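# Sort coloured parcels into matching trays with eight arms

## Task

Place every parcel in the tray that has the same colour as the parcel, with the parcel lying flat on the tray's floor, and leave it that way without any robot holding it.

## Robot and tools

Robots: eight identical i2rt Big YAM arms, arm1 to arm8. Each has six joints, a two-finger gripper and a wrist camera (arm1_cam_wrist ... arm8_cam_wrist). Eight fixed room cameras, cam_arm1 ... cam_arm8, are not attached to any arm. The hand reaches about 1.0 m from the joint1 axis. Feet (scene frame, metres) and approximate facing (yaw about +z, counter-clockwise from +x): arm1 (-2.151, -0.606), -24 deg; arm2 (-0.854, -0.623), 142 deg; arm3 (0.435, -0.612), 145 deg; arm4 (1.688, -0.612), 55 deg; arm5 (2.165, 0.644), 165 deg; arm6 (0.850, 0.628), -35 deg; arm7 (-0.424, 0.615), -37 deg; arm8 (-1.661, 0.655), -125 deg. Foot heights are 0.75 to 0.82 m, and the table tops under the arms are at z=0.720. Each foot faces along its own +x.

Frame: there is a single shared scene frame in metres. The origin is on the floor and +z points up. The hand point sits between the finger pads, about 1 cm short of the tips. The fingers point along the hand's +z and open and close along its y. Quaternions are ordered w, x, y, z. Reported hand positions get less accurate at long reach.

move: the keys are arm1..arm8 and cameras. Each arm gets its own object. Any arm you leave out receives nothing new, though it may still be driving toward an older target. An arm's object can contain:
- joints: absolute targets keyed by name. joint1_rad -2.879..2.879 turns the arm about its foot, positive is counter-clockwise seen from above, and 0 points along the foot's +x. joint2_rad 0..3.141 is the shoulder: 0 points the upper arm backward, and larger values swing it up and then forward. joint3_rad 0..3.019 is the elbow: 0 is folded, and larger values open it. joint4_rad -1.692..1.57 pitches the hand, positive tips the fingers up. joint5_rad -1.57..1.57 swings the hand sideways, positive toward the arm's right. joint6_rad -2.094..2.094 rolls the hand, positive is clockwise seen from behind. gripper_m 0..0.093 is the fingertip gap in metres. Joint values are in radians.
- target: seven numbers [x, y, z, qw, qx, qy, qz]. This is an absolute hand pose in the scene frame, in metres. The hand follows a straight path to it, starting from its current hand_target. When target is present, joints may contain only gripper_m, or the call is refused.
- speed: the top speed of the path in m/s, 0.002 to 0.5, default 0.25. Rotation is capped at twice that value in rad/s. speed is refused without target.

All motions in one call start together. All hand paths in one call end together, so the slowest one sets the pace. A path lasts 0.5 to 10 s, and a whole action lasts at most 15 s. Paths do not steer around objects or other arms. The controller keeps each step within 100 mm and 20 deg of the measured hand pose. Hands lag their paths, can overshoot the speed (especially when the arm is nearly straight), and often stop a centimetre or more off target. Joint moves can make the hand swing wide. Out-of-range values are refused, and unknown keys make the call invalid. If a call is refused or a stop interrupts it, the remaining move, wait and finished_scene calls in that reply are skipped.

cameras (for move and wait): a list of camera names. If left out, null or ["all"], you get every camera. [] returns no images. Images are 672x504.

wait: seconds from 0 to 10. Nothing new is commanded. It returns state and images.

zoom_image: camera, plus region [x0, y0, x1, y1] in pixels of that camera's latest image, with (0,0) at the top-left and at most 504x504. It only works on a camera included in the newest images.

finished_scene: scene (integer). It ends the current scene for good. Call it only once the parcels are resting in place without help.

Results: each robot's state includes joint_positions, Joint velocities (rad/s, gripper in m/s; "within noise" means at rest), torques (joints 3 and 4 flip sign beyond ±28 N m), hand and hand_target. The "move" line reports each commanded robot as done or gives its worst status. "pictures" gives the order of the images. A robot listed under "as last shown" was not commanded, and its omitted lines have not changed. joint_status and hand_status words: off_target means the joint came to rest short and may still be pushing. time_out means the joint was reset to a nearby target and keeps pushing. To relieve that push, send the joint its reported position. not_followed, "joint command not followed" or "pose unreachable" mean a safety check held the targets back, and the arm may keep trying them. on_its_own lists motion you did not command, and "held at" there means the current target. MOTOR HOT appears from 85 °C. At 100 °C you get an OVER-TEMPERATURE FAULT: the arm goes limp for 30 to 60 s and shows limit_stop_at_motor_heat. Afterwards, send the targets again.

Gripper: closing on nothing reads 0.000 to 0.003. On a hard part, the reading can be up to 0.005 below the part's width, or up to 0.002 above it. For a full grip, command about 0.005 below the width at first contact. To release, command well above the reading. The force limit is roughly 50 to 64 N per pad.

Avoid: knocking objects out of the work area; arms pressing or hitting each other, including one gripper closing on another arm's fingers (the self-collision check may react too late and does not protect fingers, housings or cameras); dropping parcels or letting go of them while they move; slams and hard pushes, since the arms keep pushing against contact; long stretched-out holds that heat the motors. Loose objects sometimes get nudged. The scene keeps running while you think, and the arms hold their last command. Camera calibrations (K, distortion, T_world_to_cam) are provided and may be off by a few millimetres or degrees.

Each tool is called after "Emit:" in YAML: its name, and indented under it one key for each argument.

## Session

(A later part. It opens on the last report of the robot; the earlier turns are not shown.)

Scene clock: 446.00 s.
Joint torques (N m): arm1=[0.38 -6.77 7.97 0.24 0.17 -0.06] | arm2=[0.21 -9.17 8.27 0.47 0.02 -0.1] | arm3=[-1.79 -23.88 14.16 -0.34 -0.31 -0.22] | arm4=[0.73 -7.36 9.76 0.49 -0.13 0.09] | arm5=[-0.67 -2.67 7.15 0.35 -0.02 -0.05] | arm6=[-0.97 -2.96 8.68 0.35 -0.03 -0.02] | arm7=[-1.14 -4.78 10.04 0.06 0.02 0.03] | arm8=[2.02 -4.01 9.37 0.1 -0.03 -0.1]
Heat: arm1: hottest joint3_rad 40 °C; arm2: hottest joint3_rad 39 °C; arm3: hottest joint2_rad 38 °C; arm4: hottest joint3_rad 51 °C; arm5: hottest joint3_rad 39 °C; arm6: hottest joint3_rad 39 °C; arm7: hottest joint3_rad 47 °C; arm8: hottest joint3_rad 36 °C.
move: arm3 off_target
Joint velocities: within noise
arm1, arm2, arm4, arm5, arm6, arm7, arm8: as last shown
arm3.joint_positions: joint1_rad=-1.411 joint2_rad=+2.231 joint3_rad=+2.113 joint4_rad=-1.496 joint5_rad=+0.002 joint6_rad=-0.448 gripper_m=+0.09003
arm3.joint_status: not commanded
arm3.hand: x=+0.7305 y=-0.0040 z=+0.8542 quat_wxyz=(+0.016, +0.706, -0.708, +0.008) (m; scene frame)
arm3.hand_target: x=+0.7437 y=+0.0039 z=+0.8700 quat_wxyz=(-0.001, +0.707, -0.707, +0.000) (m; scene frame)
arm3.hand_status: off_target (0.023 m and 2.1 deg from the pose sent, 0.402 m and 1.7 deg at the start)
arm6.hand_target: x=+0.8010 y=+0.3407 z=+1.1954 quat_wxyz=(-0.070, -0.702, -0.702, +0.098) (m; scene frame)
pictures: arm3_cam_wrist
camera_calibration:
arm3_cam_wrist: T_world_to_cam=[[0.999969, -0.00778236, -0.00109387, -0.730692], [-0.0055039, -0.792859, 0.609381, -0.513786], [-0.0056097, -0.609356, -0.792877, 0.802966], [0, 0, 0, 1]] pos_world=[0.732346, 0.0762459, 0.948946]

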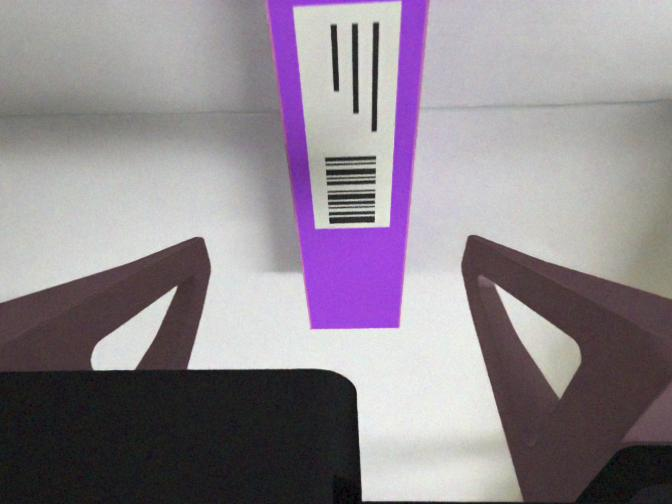

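Emit:
move:
  arm3: {"target":[0.750,0.014,0.745,0,-0.7071,0.7071,0]}
  cameras: ["arm3_cam_wrist"]

Scene clock: 453.47 s.
Joint torques (N m): arm1=[0.73 -6.83 7.92 0.24 0.2 -0.05] | arm2=[0.21 -9.17 8.25 0.49 0.02 -0.1] | arm3=[-1.79 -25.29 10.28 0.5 -0.27 -0.21] | arm4=[0.79 -7.36 9.76 0.47 -0.13 0.09] | arm5=[-0.67 -2.9 7.13 0.44 -0.11 -0.02] | arm6=[-0.97 -3.02 8.68 0.34 -0.03 -0.01] | arm7=[-1.14 -4.66 10.06 0.03 0.01 0.01] | arm8=[2.02 -4.13 9.42 0.16 -0.05 -0.09]
Heat: arm1: hottest joint3_rad 39 °C; arm2: hottest joint3_rad 39 °C; arm3: hottest joint2_rad 38 °C; arm4: hottest joint3_rad 50 °C; arm5: hottest joint3_rad 39 °C; arm6: hottest joint3_rad 39 °C; arm7: hottest joint3_rad 47 °C; arm8: hottest joint3_rad 36 °C.
move: arm3 off_target
Joint velocities: within noise
arm1, arm4, arm7: as last shown
arm2.joint_positions: joint1_rad=-2.112 joint2_rad=+1.200 joint3_rad=+1.352 joint4_rad=-1.676 joint5_rad=+0.001 joint6_rad=+0.372 gripper_m=+0.08992
arm2.joint_status: not commanded
arm2.hand: x=-0.5397 y=-0.5026 z=+1.1178 quat_wxyz=(-0.022, -0.002, -1.000, -0.008) (m; scene frame)
arm2.hand_target: x=-0.5408 y=-0.5030 z=+1.1169 quat_wxyz=(-0.019, +0.000, -1.000, -0.007) (m; scene frame)
arm2.hand_status: not commanded
arm3.joint_positions: joint1_rad=-1.412 joint2_rad=+2.360 joint3_rad=+2.030 joint4_rad=-1.282 joint5_rad=+0.001 joint6_rad=-0.450 gripper_m=+0.09003
arm3.joint_status: not commanded
arm3.hand: x=+0.7372 y=+0.0086 z=+0.7368 quat_wxyz=(+0.015, +0.706, -0.708, +0.007) (m; scene frame)
arm3.hand_target: x=+0.7498 y=+0.0137 z=+0.7451 quat_wxyz=(+0.000, +0.707, -0.707, +0.000) (m; scene frame)
arm3.hand_status: off_target (0.016 m and 1.9 deg from the pose sent, 0.113 m and 2.0 deg at the start)
arm4.hand_target: x=+1.8995 y=-0.8717 z=+1.0731 quat_wxyz=(-0.018, -0.456, -0.890, +0.008) (m; scene frame)
arm5.joint_positions: joint1_rad=+1.564 joint2_rad=+0.997 joint3_rad=+1.346 joint4_rad=-1.672 joint5_rad=+0.000 joint6_rad=-0.268 gripper_m=+0.08988
arm5.joint_status: not commanded
arm5.hand: x=+2.0855 y=+0.3598 z=+1.1657 quat_wxyz=(+0.060, +0.702, +0.702, -0.104) (m; scene frame)
arm5.hand_target: x=+2.0857 y=+0.3605 z=+1.1663 quat_wxyz=(+0.058, +0.702, +0.702, -0.101) (m; scene frame)
arm5.hand_status: not commanded
arm6.joint_positions: joint1_rad=-1.117 joint2_rad=+1.001 joint3_rad=+1.346 joint4_rad=-1.674 joint5_rad=+0.001 joint6_rad=-0.176 gripper_m=+0.08989
arm6.joint_status: not commanded
arm6.hand: x=+0.8019 y=+0.3392 z=+1.1937 quat_wxyz=(-0.069, -0.698, -0.706, +0.099) (m; scene frame)
arm6.hand_target: x=+0.8010 y=+0.3407 z=+1.1954 quat_wxyz=(-0.070, -0.702, -0.702, +0.098) (m; scene frame)
arm6.hand_status: not commanded
arm8.joint_positions: joint1_rad=+0.351 joint2_rad=+1.002 joint3_rad=+1.355 joint4_rad=-1.675 joint5_rad=-0.001 joint6_rad=-0.246 gripper_m=+0.08993
arm8.joint_status: not commanded
arm8.hand: x=-1.7354 y=+0.3711 z=+1.1374 quat_wxyz=(-0.064, -0.705, -0.698, +0.106) (m; scene frame)
arm8.hand_target: x=-1.7347 y=+0.3733 z=+1.1358 quat_wxyz=(-0.061, -0.702, -0.702, +0.104) (m; scene frame)
arm8.hand_status: not commanded
pictures: arm3_cam_wrist
camera_calibration:
arm3_cam_wrist: T_world_to_cam=[[0.999977, -0.00666192, -0.00147061, -0.737215], [-0.00440199, -0.794734, 0.606942, -0.431258], [-0.00521214, -0.606921, -0.794745, 0.7187], [0, 0, 0, 1]] pos_world=[0.739045, 0.0885473, 0.831848]

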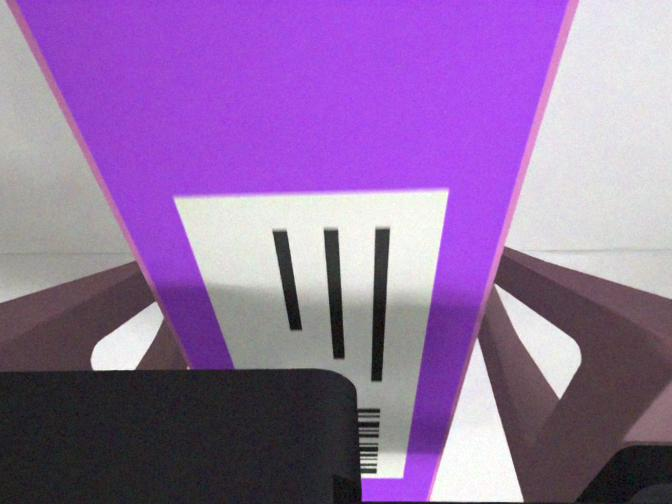

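Emit:
move:
  arm3: {"joints":{"gripper_m":0.045}}
  cameras: []

Emit:
move:
  arm3: {"target":[0.748,0.012,0.93,0,-0.7071,0.7071,0]}
  cameras: []

Emit:
move:
  arm3: {"joints":{"joint2_rad":1.2,"joint3_rad":1.35,"joint4_rad":-1.68}}
  cameras: []

Emit:
move:
  arm3: {"joints":{"joint1_rad":0.275,"joint6_rad":-0.36}}
  cameras: []

Emit:
move:
  arm3: {"target":[-0.215,-0.372,0.86,0,-1,0,0]}
  cameras: ["arm3_cam_wrist"]

Emit:
move:
  arm3: {"target":[-0.217,-0.372,0.751,0,-1,0,0],"speed":0.15}
  cameras: ["arm3_cam_wrist"]

Scene clock: 467.00 s.
Joint torques (N m): arm1=[0.5 -6.83 7.84 0.2 0.2 -0.04] | arm2=[0.21 -9.17 8.25 0.49 0.02 -0.1] | arm3=[-1.67 -25.7 10.35 0.5 -0.27 -0.2] | arm4=[0.73 -7.36 9.76 0.47 -0.13 0.09] | arm5=[-0.62 -3.14 7.17 0.47 -0.12 -0.03] | arm6=[-0.97 -2.96 8.68 0.35 -0.03 -0.02] | arm7=[-1.14 -4.84 10.06 0.05 0.01 0.02] | arm8=[1.85 -4.13 9.35 0.14 -0.05 -0.09]
Heat: arm1: hottest joint3_rad 38 °C; arm2: hottest joint3_rad 39 °C; arm3: hottest joint2_rad 39 °C; arm4: hottest joint3_rad 50 °C; arm5: hottest joint3_rad 39 °C; arm6: hottest joint3_rad 39 °C; arm7: hottest joint3_rad 47 °C; arm8: hottest joint3_rad 36 °C.
move: arm3 off_target
Joint velocities: within noise
arm1, arm2, arm4, arm5, arm6, arm7, arm8: as last shown
arm3.joint_positions: joint1_rad=-1.412 joint2_rad=+2.360 joint3_rad=+2.030 joint4_rad=-1.282 joint5_rad=+0.001 joint6_rad=-0.451 gripper_m=+0.05908
arm3.joint_status: gripper_m off_target (ended at +0.05912, target +0.04500)
arm3.hand: x=+0.7372 y=+0.0086 z=+0.7368 quat_wxyz=(+0.015, +0.707, -0.707, +0.007) (m; scene frame)
arm3.hand_target: x=+0.7498 y=+0.0137 z=+0.7451 quat_wxyz=(+0.000, +0.707, -0.707, +0.000) (m; scene frame)
arm3.hand_status: not commanded
pictures: none
No camera images: "cameras" was empty.

Scene clock: 468.80 s.
Joint torques (N m): arm1=[1.14 -7.3 7.99 0.16 0.17 -0.04] | arm2=[0.21 -9.17 8.27 0.49 0.02 -0.1] | arm3=[-1.85 -24.88 14.46 -0.29 -0.26 -0.19] | arm4=[0.73 -7.3 9.76 0.47 -0.13 0.09] | arm5=[-0.62 -3.14 7.08 0.36 -0.06 -0.04] | arm6=[-0.97 -3.02 8.7 0.36 -0.03 -0.02] | arm7=[-1.2 -4.84 10.06 0.03 0.01 0.02] | arm8=[1.96 -4.13 9.4 0.03 -0.05 -0.1]
Heat: arm1: hottest joint3_rad 38 °C; arm2: hottest joint3_rad 39 °C; arm3: hottest joint2_rad 39 °C; arm4: hottest joint3_rad 50 °C; arm5: hottest joint3_rad 39 °C; arm6: hottest joint3_rad 39 °C; arm7: hottest joint3_rad 47 °C; arm8: hottest joint3_rad 36 °C.
move: arm3 off_target
Joint velocities: within noise
arm1, arm2, arm4, arm5, arm6, arm7, arm8: as last shown
arm3.joint_positions: joint1_rad=-1.412 joint2_rad=+2.270 joint3_rad=+2.325 joint4_rad=-1.672 joint5_rad=+0.001 joint6_rad=-0.451 gripper_m=+0.05908
arm3.joint_status: not commanded
arm3.hand: x=+0.7353 y=+0.0056 z=+0.9087 quat_wxyz=(+0.018, +0.707, -0.707, +0.008) (m; scene frame)
arm3.hand_target: x=+0.7473 y=+0.0108 z=+0.9299 quat_wxyz=(-0.004, +0.707, -0.707, -0.001) (m; scene frame)
arm3.hand_status: off_target (0.026 m and 2.2 deg from the pose sent, 0.193 m and 1.9 deg at the start; pose on its path clipped on 15 of 54 steps; a joint's target at an end of its range on 18 of 54 steps)
pictures: none
No camera images: "cameras" was empty.

Scene clock: 470.50 s.
Joint torques (N m): arm1=[0.5 -6.83 7.94 0.18 0.17 -0.03] | arm2=[0.21 -9.17 8.27 0.47 0.02 -0.1] | arm3=[-1.67 -9.52 9.68 0.01 -0.25 -0.19] | arm4=[0.73 -7.3 9.74 0.49 -0.13 0.09] | arm5=[-0.44 -2.61 7.15 0.42 -0.08 -0.03] | arm6=[-0.91 -2.96 8.68 0.34 -0.03 -0.02] | arm7=[-1.14 -4.78 10.04 0.06 0.02 0.02] | arm8=[1.85 -4.13 9.37 0.08 -0.05 -0.07]
Heat: arm1: hottest joint3_rad 38 °C; arm2: hottest joint3_rad 39 °C; arm3: hottest joint2_rad 39 °C; arm4: hottest joint3_rad 50 °C; arm5: hottest joint3_rad 39 °C; arm6: hottest joint3_rad 39 °C; arm7: hottest joint3_rad 47 °C; arm8: hottest joint3_rad 36 °C.
move: arm3 done
Joint velocities: within noise
arm1, arm2, arm4, arm5, arm6, arm7, arm8: as last shown
arm3.joint_positions: joint1_rad=-1.412 joint2_rad=+1.205 joint3_rad=+1.344 joint4_rad=-1.674 joint5_rad=+0.001 joint6_rad=-0.451 gripper_m=+0.05908
arm3.joint_status: all done
arm3.hand: x=+0.5812 y=-0.3110 z=+1.0700 quat_wxyz=(-0.021, +0.707, -0.707, -0.005) (m; scene frame)
arm3.hand_target: x=+0.5842 y=-0.3137 z=+1.0738 quat_wxyz=(-0.023, +0.707, -0.707, -0.007) (m; scene frame)
arm3.hand_status: not commanded
arm6.hand_target: x=+0.8009 y=+0.3407 z=+1.1954 quat_wxyz=(-0.070, -0.702, -0.702, +0.098) (m; scene frame)
pictures: none
No camera images: "cameras" was empty.

Scene clock: 472.47 s.
Joint torques (N m): arm1=[0.5 -6.59 7.92 0.2 0.19 -0.03] | arm2=[0.26 -9.17 8.25 0.49 0.02 -0.1] | arm3=[0.44 -9.93 9.69 0.01 -0.2 0.12] | arm4=[0.73 -7.36 9.74 0.49 -0.13 0.09] | arm5=[-0.91 -2.67 7.1 0.32 -0.06 -0.02] | arm6=[-0.97 -2.9 8.66 0.35 -0.03 -0.01] | arm7=[-1.08 -4.84 10.03 0.05 0.02 0.02] | arm8=[2.08 -4.07 9.4 0.08 -0.03 -0.09]
Heat: arm1: hottest joint3_rad 38 °C; arm2: hottest joint3_rad 39 °C; arm3: hottest joint2_rad 39 °C; arm4: hottest joint3_rad 50 °C; arm5: hottest joint3_rad 39 °C; arm6: hottest joint3_rad 39 °C; arm7: hottest joint3_rad 47 °C; arm8: hottest joint3_rad 36 °C.
move: arm3 done
Joint velocities: within noise
arm1, arm2, arm4, arm5, arm6, arm7, arm8: as last shown
arm3.joint_positions: joint1_rad=+0.261 joint2_rad=+1.205 joint3_rad=+1.344 joint4_rad=-1.674 joint5_rad=+0.000 joint6_rad=-0.375 gripper_m=+0.05899
arm3.joint_status: all done
arm3.hand: x=+0.1174 y=-0.4979 z=+1.0663 quat_wxyz=(-0.009, +1.000, +0.013, -0.014) (m; scene frame)
arm3.hand_target: x=+0.1167 y=-0.5029 z=+1.0700 quat_wxyz=(-0.009, +1.000, +0.012, -0.017) (m; scene frame)
arm3.hand_status: not commanded
arm6.hand_target: x=+0.8010 y=+0.3407 z=+1.1954 quat_wxyz=(-0.070, -0.702, -0.702, +0.098) (m; scene frame)
pictures: none
No camera images: "cameras" was empty.

Scene clock: 475.20 s.
Joint torques (N m): arm1=[0.79 -6.77 7.97 0.14 0.17 -0.04] | arm2=[0.26 -9.17 8.25 0.47 0.03 -0.1] | arm3=[-1.32 -24.23 14.28 -0.21 -0.31 0.12] | arm4=[0.73 -7.36 9.76 0.47 -0.13 0.09] | arm5=[-0.38 -2.84 7.16 0.51 -0.11 -0.04] | arm6=[-1.03 -2.96 8.69 0.35 -0.03 -0.01] | arm7=[-1.14 -4.78 10.06 0.08 0.03 0.02] | arm8=[2.02 -4.13 9.4 0.08 -0.02 -0.09]
Heat: arm1: hottest joint3_rad 38 °C; arm2: hottest joint3_rad 39 °C; arm3: hottest joint2_rad 38 °C; arm4: hottest joint3_rad 50 °C; arm5: hottest joint3_rad 39 °C; arm6: hottest joint3_rad 39 °C; arm7: hottest joint3_rad 47 °C; arm8: hottest joint3_rad 36 °C.
move: arm3 off_target
Joint velocities: within noise
arm1.joint_positions: joint1_rad=-1.547 joint2_rad=+1.201 joint3_rad=+1.361 joint4_rad=-1.674 joint5_rad=+0.004 joint6_rad=-0.003 gripper_m=+0.08489
arm1.joint_status: not commanded
arm1.hand: x=-2.2858 y=-0.9148 z=+1.0920 quat_wxyz=(-0.019, -0.832, -0.553, +0.026) (m; scene frame)
arm1.hand_target: x=-2.2876 y=-0.9100 z=+1.0882 quat_wxyz=(-0.013, -0.834, -0.552, +0.020) (m; scene frame)
arm1.hand_status: not commanded
arm2, arm5, arm6, arm8: as last shown
arm3.joint_positions: joint1_rad=+0.261 joint2_rad=+2.233 joint3_rad=+2.102 joint4_rad=-1.478 joint5_rad=-0.004 joint6_rad=-0.372 gripper_m=+0.05899
arm3.joint_status: not commanded
arm3.hand: x=-0.2019 y=-0.3804 z=+0.8411 quat_wxyz=(+0.005, +1.000, +0.011, +0.020) (m; scene frame)
arm3.hand_target: x=-0.2139 y=-0.3724 z=+0.8602 quat_wxyz=(+0.000, +1.000, +0.000, -0.001) (m; scene frame)
arm3.hand_status: off_target (0.024 m and 2.7 deg from the pose sent, 0.411 m and 2.4 deg at the start)
arm4.joint_positions: joint1_rad=-1.871 joint2_rad=+1.211 joint3_rad=+1.356 joint4_rad=-1.684 joint5_rad=-0.014 joint6_rad=+0.034 gripper_m=+0.08491
arm4.joint_status: not commanded
arm4.hand: x=+1.8978 y=-0.8758 z=+1.0719 quat_wxyz=(-0.014, -0.458, -0.889, +0.008) (m; scene frame)
arm4.hand_target: x=+1.8994 y=-0.8717 z=+1.0732 quat_wxyz=(-0.019, -0.456, -0.890, +0.009) (m; scene frame)
arm4.hand_status: not commanded
arm6.hand_target: x=+0.8009 y=+0.3407 z=+1.1954 quat_wxyz=(-0.070, -0.702, -0.702, +0.098) (m; scene frame)
arm7.joint_positions: joint1_rad=-1.036 joint2_rad=+1.044 joint3_rad=+1.351 joint4_rad=-1.669 joint5_rad=-0.002 joint6_rad=-0.100 gripper_m=+0.09396
arm7.joint_status: not commanded
arm7.hand: x=-0.4554 y=+0.3104 z=+1.1655 quat_wxyz=(-0.066, -0.705, -0.702, +0.079) (m; scene frame)
arm7.hand_target: x=-0.4584 y=+0.3120 z=+1.1628 quat_wxyz=(-0.059, -0.705, -0.703, +0.074) (m; scene frame)
arm7.hand_status: not commanded
pictures: arm3_cam_wrist
camera_calibration:
arm3_cam_wrist: T_world_to_cam=[[-0.0170052, 0.999854, -0.00164901, 0.377151], [0.789315, 0.0144368, 0.613819, -0.345599], [0.613753, 0.00913653, -0.789445, 0.915434], [0, 0, 0, 1]] pos_world=[-0.28265, -0.38047, 0.935442]

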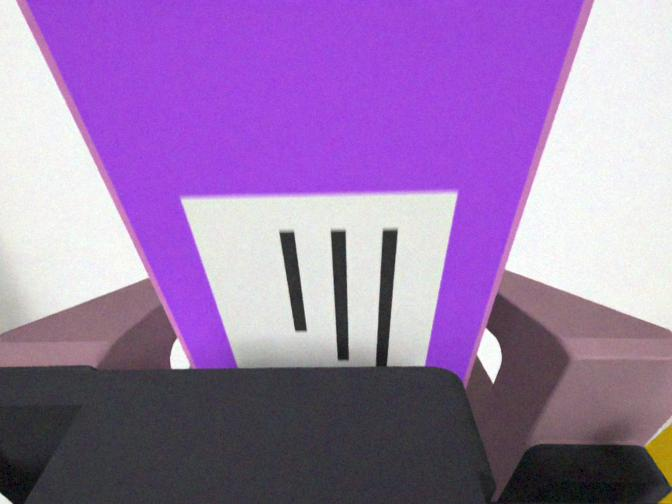

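Scene clock: 476.70 s.
Joint torques (N m): arm1=[0.91 -6.89 7.97 0.13 0.15 -0.03] | arm2=[0.21 -9.17 8.25 0.47 0.02 -0.1] | arm3=[-1.08 -25.47 9.43 0.46 -0.3 0.12] | arm4=[0.73 -7.3 9.76 0.47 -0.13 0.09] | arm5=[-1.08 -2.43 7.17 0.24 -0.1 -0.03] | arm6=[-0.97 -2.96 8.66 0.32 -0.02 -0.02] | arm7=[-1.08 -4.72 10.09 0.06 0.02 0.03] | arm8=[1.96 -4.31 9.39 0.08 -0.04 -0.09]
Heat: arm1: hottest joint3_rad 38 °C; arm2: hottest joint3_rad 39 °C; arm3: hottest joint2_rad 39 °C; arm4: hottest joint3_rad 50 °C; arm5: hottest joint3_rad 39 °C; arm6: hottest joint3_rad 39 °C; arm7: hottest joint3_rad 47 °C; arm8: hottest joint3_rad 36 °C.
move: arm3 off_target
Joint velocities: within noise
arm1, arm2, arm4, arm5, arm6, arm7, arm8: as last shown
arm3.joint_positions: joint1_rad=+0.261 joint2_rad=+2.327 joint3_rad=+2.008 joint4_rad=-1.279 joint5_rad=-0.004 joint6_rad=-0.369 gripper_m=+0.05899
arm3.joint_status: not commanded
arm3.hand: x=-0.2103 y=-0.3765 z=+0.7434 quat_wxyz=(+0.004, +1.000, +0.010, +0.015) (m; scene frame)
arm3.hand_target: x=-0.2167 y=-0.3721 z=+0.7510 quat_wxyz=(+0.000, +1.000, +0.000, +0.000) (m; scene frame)
arm3.hand_status: off_target (0.011 m and 2.1 deg from the pose sent, 0.092 m and 2.7 deg at the start)
arm6.hand_target: x=+0.8010 y=+0.3407 z=+1.1954 quat_wxyz=(-0.070, -0.702, -0.702, +0.098) (m; scene frame)
pictures: arm3_cam_wrist
camera_calibration:
arm3_cam_wrist: T_world_to_cam=[[-0.0147189, 0.999889, 0.00242995, 0.370419], [0.795656, 0.0102406, 0.605662, -0.273237], [0.60557, 0.0108481, -0.795718, 0.846984], [0, 0, 0, 1]] pos_world=[-0.290053, -0.376768, 0.83855]

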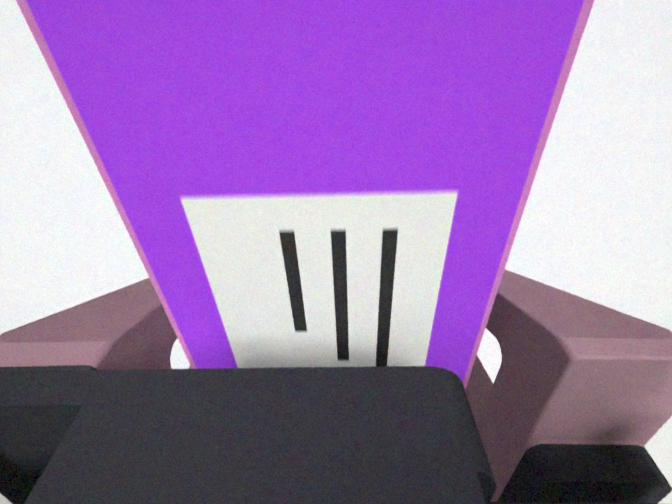

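Emit:
move:
  arm3: {"target":[-0.217,-0.372,0.743,0,-1,0,0],"speed":0.1}
  cameras: []

Emit:
move:
  arm3: {"joints":{"gripper_m":0.09}}
  cameras: []

Emit:
move:
  arm3: {"target":[-0.214,-0.374,0.92,0,-1,0,0]}
  cameras: []

Emit:
move:
  arm3: {"joints":{"joint2_rad":1.1,"joint3_rad":1.35,"joint4_rad":-1.68}}
  cameras: []

Emit:
move:
  arm2: {"target":[-0.215,-0.376,0.87,0,0,1,0]}
  cameras: ["arm2_cam_wrist"]

Scene clock: 487.60 s.
Joint torques (N m): arm1=[0.62 -6.77 7.99 0.1 0.16 -0.04] | arm2=[0.26 -9.17 8.27 0.49 0.02 -0.1] | arm3=[-1.03 -25.11 8.92 0.51 -0.29 0.12] | arm4=[0.73 -7.3 9.76 0.49 -0.13 0.09] | arm5=[-0.67 -3.14 7.16 0.49 -0.11 -0.04] | arm6=[-0.91 -2.96 8.68 0.35 -0.03 -0.02] | arm7=[-1.32 -4.84 10.07 0.05 0.02 0.02] | arm8=[2.02 -4.13 9.33 0.06 -0.03 -0.11]
Heat: arm1: hottest joint3_rad 37 °C; arm2: hottest joint3_rad 39 °C; arm3: hottest joint2_rad 39 °C; arm4: hottest joint3_rad 49 °C; arm5: hottest joint3_rad 39 °C; arm6: hottest joint3_rad 39 °C; arm7: hottest joint3_rad 47 °C; arm8: hottest joint3_rad 36 °C.
move: arm3 done
Joint velocities: within noise
arm1, arm2, arm4, arm5, arm6, arm7, arm8: as last shown
arm3.joint_positions: joint1_rad=+0.261 joint2_rad=+2.327 joint3_rad=+2.008 joint4_rad=-1.264 joint5_rad=-0.004 joint6_rad=-0.369 gripper_m=+0.05899
arm3.joint_status: not commanded
arm3.hand: x=-0.2137 y=-0.3753 z=+0.7433 quat_wxyz=(+0.001, +1.000, +0.010, +0.008) (m; scene frame)
arm3.hand_target: x=-0.2169 y=-0.3720 z=+0.7429 quat_wxyz=(+0.000, +1.000, +0.000, +0.000) (m; scene frame)
arm3.hand_status: done (0.005 m and 1.4 deg from the pose sent, 0.008 m and 2.0 deg at the start)
pictures: none
No camera images: "cameras" was empty.

Scene clock: 488.23 s.
Joint torques (N m): arm1=[0.85 -6.77 7.95 0.2 0.16 -0.06] | arm2=[0.26 -9.17 8.27 0.49 0.02 -0.1] | arm3=[-1.14 -25.11 8.85 0.61 -0.29 0.13] | arm4=[0.73 -7.36 9.74 0.49 -0.13 0.09] | arm5=[-0.32 -2.61 7.12 0.44 -0.08 -0.01] | arm6=[-1.03 -3.02 8.68 0.34 -0.03 -0.02] | arm7=[-1.08 -4.54 10.13 0.08 0.02 0.02] | arm8=[1.96 -4.19 9.5 0.12 -0.05 -0.11]
Heat: arm1: hottest joint3_rad 37 °C; arm2: hottest joint3_rad 39 °C; arm3: hottest joint2_rad 39 °C; arm4: hottest joint3_rad 49 °C; arm5: hottest joint3_rad 39 °C; arm6: hottest joint3_rad 39 °C; arm7: hottest joint3_rad 47 °C; arm8: hottest joint3_rad 36 °C.
move: arm3 done
Joint velocities: within noise
arm1, arm4, arm7: as last shown
arm2.joint_positions: joint1_rad=-2.112 joint2_rad=+1.200 joint3_rad=+1.352 joint4_rad=-1.676 joint5_rad=+0.001 joint6_rad=+0.372 gripper_m=+0.08992
arm2.joint_status: not commanded
arm2.hand: x=-0.5397 y=-0.5026 z=+1.1178 quat_wxyz=(-0.022, -0.002, -1.000, -0.008) (m; scene frame)
arm2.hand_target: x=-0.5408 y=-0.5030 z=+1.1169 quat_wxyz=(-0.019, +0.000, -1.000, -0.007) (m; scene frame)
arm2.hand_status: not commanded
arm3.joint_positions: joint1_rad=+0.261 joint2_rad=+2.327 joint3_rad=+2.008 joint4_rad=-1.264 joint5_rad=-0.004 joint6_rad=-0.369 gripper_m=+0.08988
arm3.joint_status: all done
arm3.hand: x=-0.2137 y=-0.3753 z=+0.7433 quat_wxyz=(+0.001, +1.000, +0.010, +0.008) (m; scene frame)
arm3.hand_target: x=-0.2169 y=-0.3720 z=+0.7429 quat_wxyz=(+0.000, +1.000, +0.000, +0.000) (m; scene frame)
arm3.hand_status: not commanded
arm5.joint_positions: joint1_rad=+1.564 joint2_rad=+0.997 joint3_rad=+1.346 joint4_rad=-1.672 joint5_rad=+0.000 joint6_rad=-0.268 gripper_m=+0.08988
arm5.joint_status: not commanded
arm5.hand: x=+2.0855 y=+0.3598 z=+1.1657 quat_wxyz=(+0.060, +0.702, +0.702, -0.104) (m; scene frame)
arm5.hand_target: x=+2.0857 y=+0.3605 z=+1.1663 quat_wxyz=(+0.058, +0.702, +0.702, -0.101) (m; scene frame)
arm5.hand_status: not commanded
arm6.joint_positions: joint1_rad=-1.117 joint2_rad=+1.001 joint3_rad=+1.346 joint4_rad=-1.674 joint5_rad=+0.001 joint6_rad=-0.176 gripper_m=+0.08989
arm6.joint_status: not commanded
arm6.hand: x=+0.8019 y=+0.3392 z=+1.1937 quat_wxyz=(-0.069, -0.698, -0.706, +0.099) (m; scene frame)
arm6.hand_target: x=+0.8010 y=+0.3407 z=+1.1954 quat_wxyz=(-0.070, -0.702, -0.702, +0.098) (m; scene frame)
arm6.hand_status: not commanded
arm8.joint_positions: joint1_rad=+0.351 joint2_rad=+1.002 joint3_rad=+1.355 joint4_rad=-1.675 joint5_rad=-0.001 joint6_rad=-0.246 gripper_m=+0.08993
arm8.joint_status: not commanded
arm8.hand: x=-1.7354 y=+0.3711 z=+1.1374 quat_wxyz=(-0.064, -0.705, -0.698, +0.106) (m; scene frame)
arm8.hand_target: x=-1.7347 y=+0.3733 z=+1.1358 quat_wxyz=(-0.061, -0.702, -0.702, +0.104) (m; scene frame)
arm8.hand_status: not commanded
pictures: none
No camera images: "cameras" was empty.

Scene clock: 490.07 s.
Joint torques (N m): arm1=[0.5 -6.71 7.97 0.1 0.18 -0.04] | arm2=[0.21 -9.17 8.27 0.49 0.02 -0.1] | arm3=[-1.08 -24.29 14.28 -0.34 -0.29 0.11] | arm4=[0.73 -7.3 9.76 0.49 -0.13 0.09] | arm5=[-0.97 -2.84 7.19 0.53 -0.07 -0.01] | arm6=[-0.97 -2.96 8.69 0.34 -0.03 -0.02] | arm7=[-1.2 -4.72 10.04 0.05 0.01 0.02] | arm8=[1.96 -4.31 9.42 0.06 -0.05 -0.09]
Heat: arm1: hottest joint3_rad 37 °C; arm2: hottest joint3_rad 39 °C; arm3: hottest joint2_rad 39 °C; arm4: hottest joint3_rad 49 °C; arm5: hottest joint3_rad 39 °C; arm6: hottest joint3_rad 39 °C; arm7: hottest joint3_rad 47 °C; arm8: hottest joint3_rad 36 °C.
move: arm3 off_target
Joint velocities: within noise
arm1, arm2, arm4, arm5, arm6, arm7, arm8: as last shown
arm3.joint_positions: joint1_rad=+0.261 joint2_rad=+2.225 joint3_rad=+2.249 joint4_rad=-1.629 joint5_rad=-0.004 joint6_rad=-0.369 gripper_m=+0.08997
arm3.joint_status: not commanded
arm3.hand: x=-0.2039 y=-0.3802 z=+0.9021 quat_wxyz=(+0.005, +1.000, +0.010, +0.019) (m; scene frame)
arm3.hand_target: x=-0.2131 y=-0.3744 z=+0.9201 quat_wxyz=(+0.000, +1.000, +0.000, -0.001) (m; scene frame)
arm3.hand_status: off_target (0.021 m and 2.5 deg from the pose sent, 0.177 m and 1.4 deg at the start; pose on its path clipped on 12 of 55 steps)
pictures: none
No camera images: "cameras" was empty.

Scene clock: 491.80 s.
Joint torques (N m): arm1=[0.32 -6.89 7.91 0.13 0.18 -0.04] | arm2=[0.21 -9.17 8.27 0.49 0.02 -0.1] | arm3=[-1.03 -8.47 9.36 0.16 -0.29 0.11] | arm4=[0.73 -7.36 9.74 0.49 -0.13 0.09] | arm5=[-0.56 -2.61 7.06 0.44 -0.06 -0.06] | arm6=[-0.97 -2.96 8.66 0.34 -0.03 -0.02] | arm7=[-0.97 -4.54 10.03 0.02 0.03 0.03] | arm8=[2.02 -3.78 9.39 0.14 -0.04 -0.11]
Heat: arm1: hottest joint3_rad 37 °C; arm2: hottest joint3_rad 39 °C; arm3: hottest joint2_rad 39 °C; arm4: hottest joint3_rad 49 °C; arm5: hottest joint3_rad 39 °C; arm6: hottest joint3_rad 39 °C; arm7: hottest joint3_rad 47 °C; arm8: hottest joint3_rad 36 °C.
move: arm3 done
Joint velocities: within noise
arm1, arm2, arm4, arm5, arm6, arm7, arm8: as last shown
arm3.joint_positions: joint1_rad=+0.261 joint2_rad=+1.107 joint3_rad=+1.348 joint4_rad=-1.674 joint5_rad=-0.004 joint6_rad=-0.369 gripper_m=+0.08997
arm3.joint_status: all done
arm3.hand: x=+0.1347 y=-0.5052 z=+1.0977 quat_wxyz=(-0.025, +0.998, +0.010, -0.062) (m; scene frame)
arm3.hand_target: x=+0.1375 y=-0.5054 z=+1.1005 quat_wxyz=(-0.024, +0.998, +0.001, -0.065) (m; scene frame)
arm3.hand_status: not commanded
pictures: none
No camera images: "cameras" was empty.

Scene clock: 494.53 s.
Joint torques (N m): arm1=[0.67 -6.53 7.94 0.17 0.19 -0.03] | arm2=[0.38 -24.76 11.64 0.16 0.02 -0.08] | arm3=[-0.91 -8.41 9.35 0.14 -0.29 0.12] | arm4=[0.73 -7.3 9.76 0.49 -0.13 0.09] | arm5=[-0.44 -2.67 7.2 0.39 -0.06 -0.04] | arm6=[-0.97 -2.96 8.68 0.34 -0.03 -0.02] | arm7=[-1.32 -4.78 10.07 0.08 0.02 0.02] | arm8=[1.85 -4.25 9.35 0.08 -0.05 -0.11]
Heat: arm1: hottest joint3_rad 37 °C; arm2: hottest joint3_rad 40 °C; arm3: hottest joint2_rad 39 °C; arm4: hottest joint3_rad 49 °C; arm5: hottest joint3_rad 39 °C; arm6: hottest joint3_rad 39 °C; arm7: hottest joint3_rad 47 °C; arm8: hottest joint3_rad 36 °C.
move: arm2 off_target
Joint velocities: within noise
arm1, arm3, arm4, arm5, arm6, arm7, arm8: as last shown
arm2.joint_positions: joint1_rad=-2.112 joint2_rad=+2.220 joint3_rad=+2.010 joint4_rad=-1.381 joint5_rad=+0.001 joint6_rad=+0.372 gripper_m=+0.08992
arm2.joint_status: not commanded
arm2.hand: x=-0.2255 y=-0.3810 z=+0.8634 quat_wxyz=(+0.009, -0.002, -1.000, +0.004) (m; scene frame)
arm2.hand_target: x=-0.2154 y=-0.3762 z=+0.8702 quat_wxyz=(+0.000, +0.000, -1.000, +0.000) (m; scene frame)
arm2.hand_status: off_target (0.013 m and 1.1 deg from the pose sent, 0.428 m and 2.7 deg at the start)
pictures: arm2_cam_wrist
camera_calibration:
arm2_cam_wrist: T_world_to_cam=[[-0.00856855, -0.999771, 0.0196245, -0.40099], [-0.801444, 0.0186026, 0.597781, -0.685327], [-0.598009, -0.0106058, -0.801419, 0.673612], [0, 0, 0, 1]] pos_world=[-0.149861, -0.381005, 0.95739]

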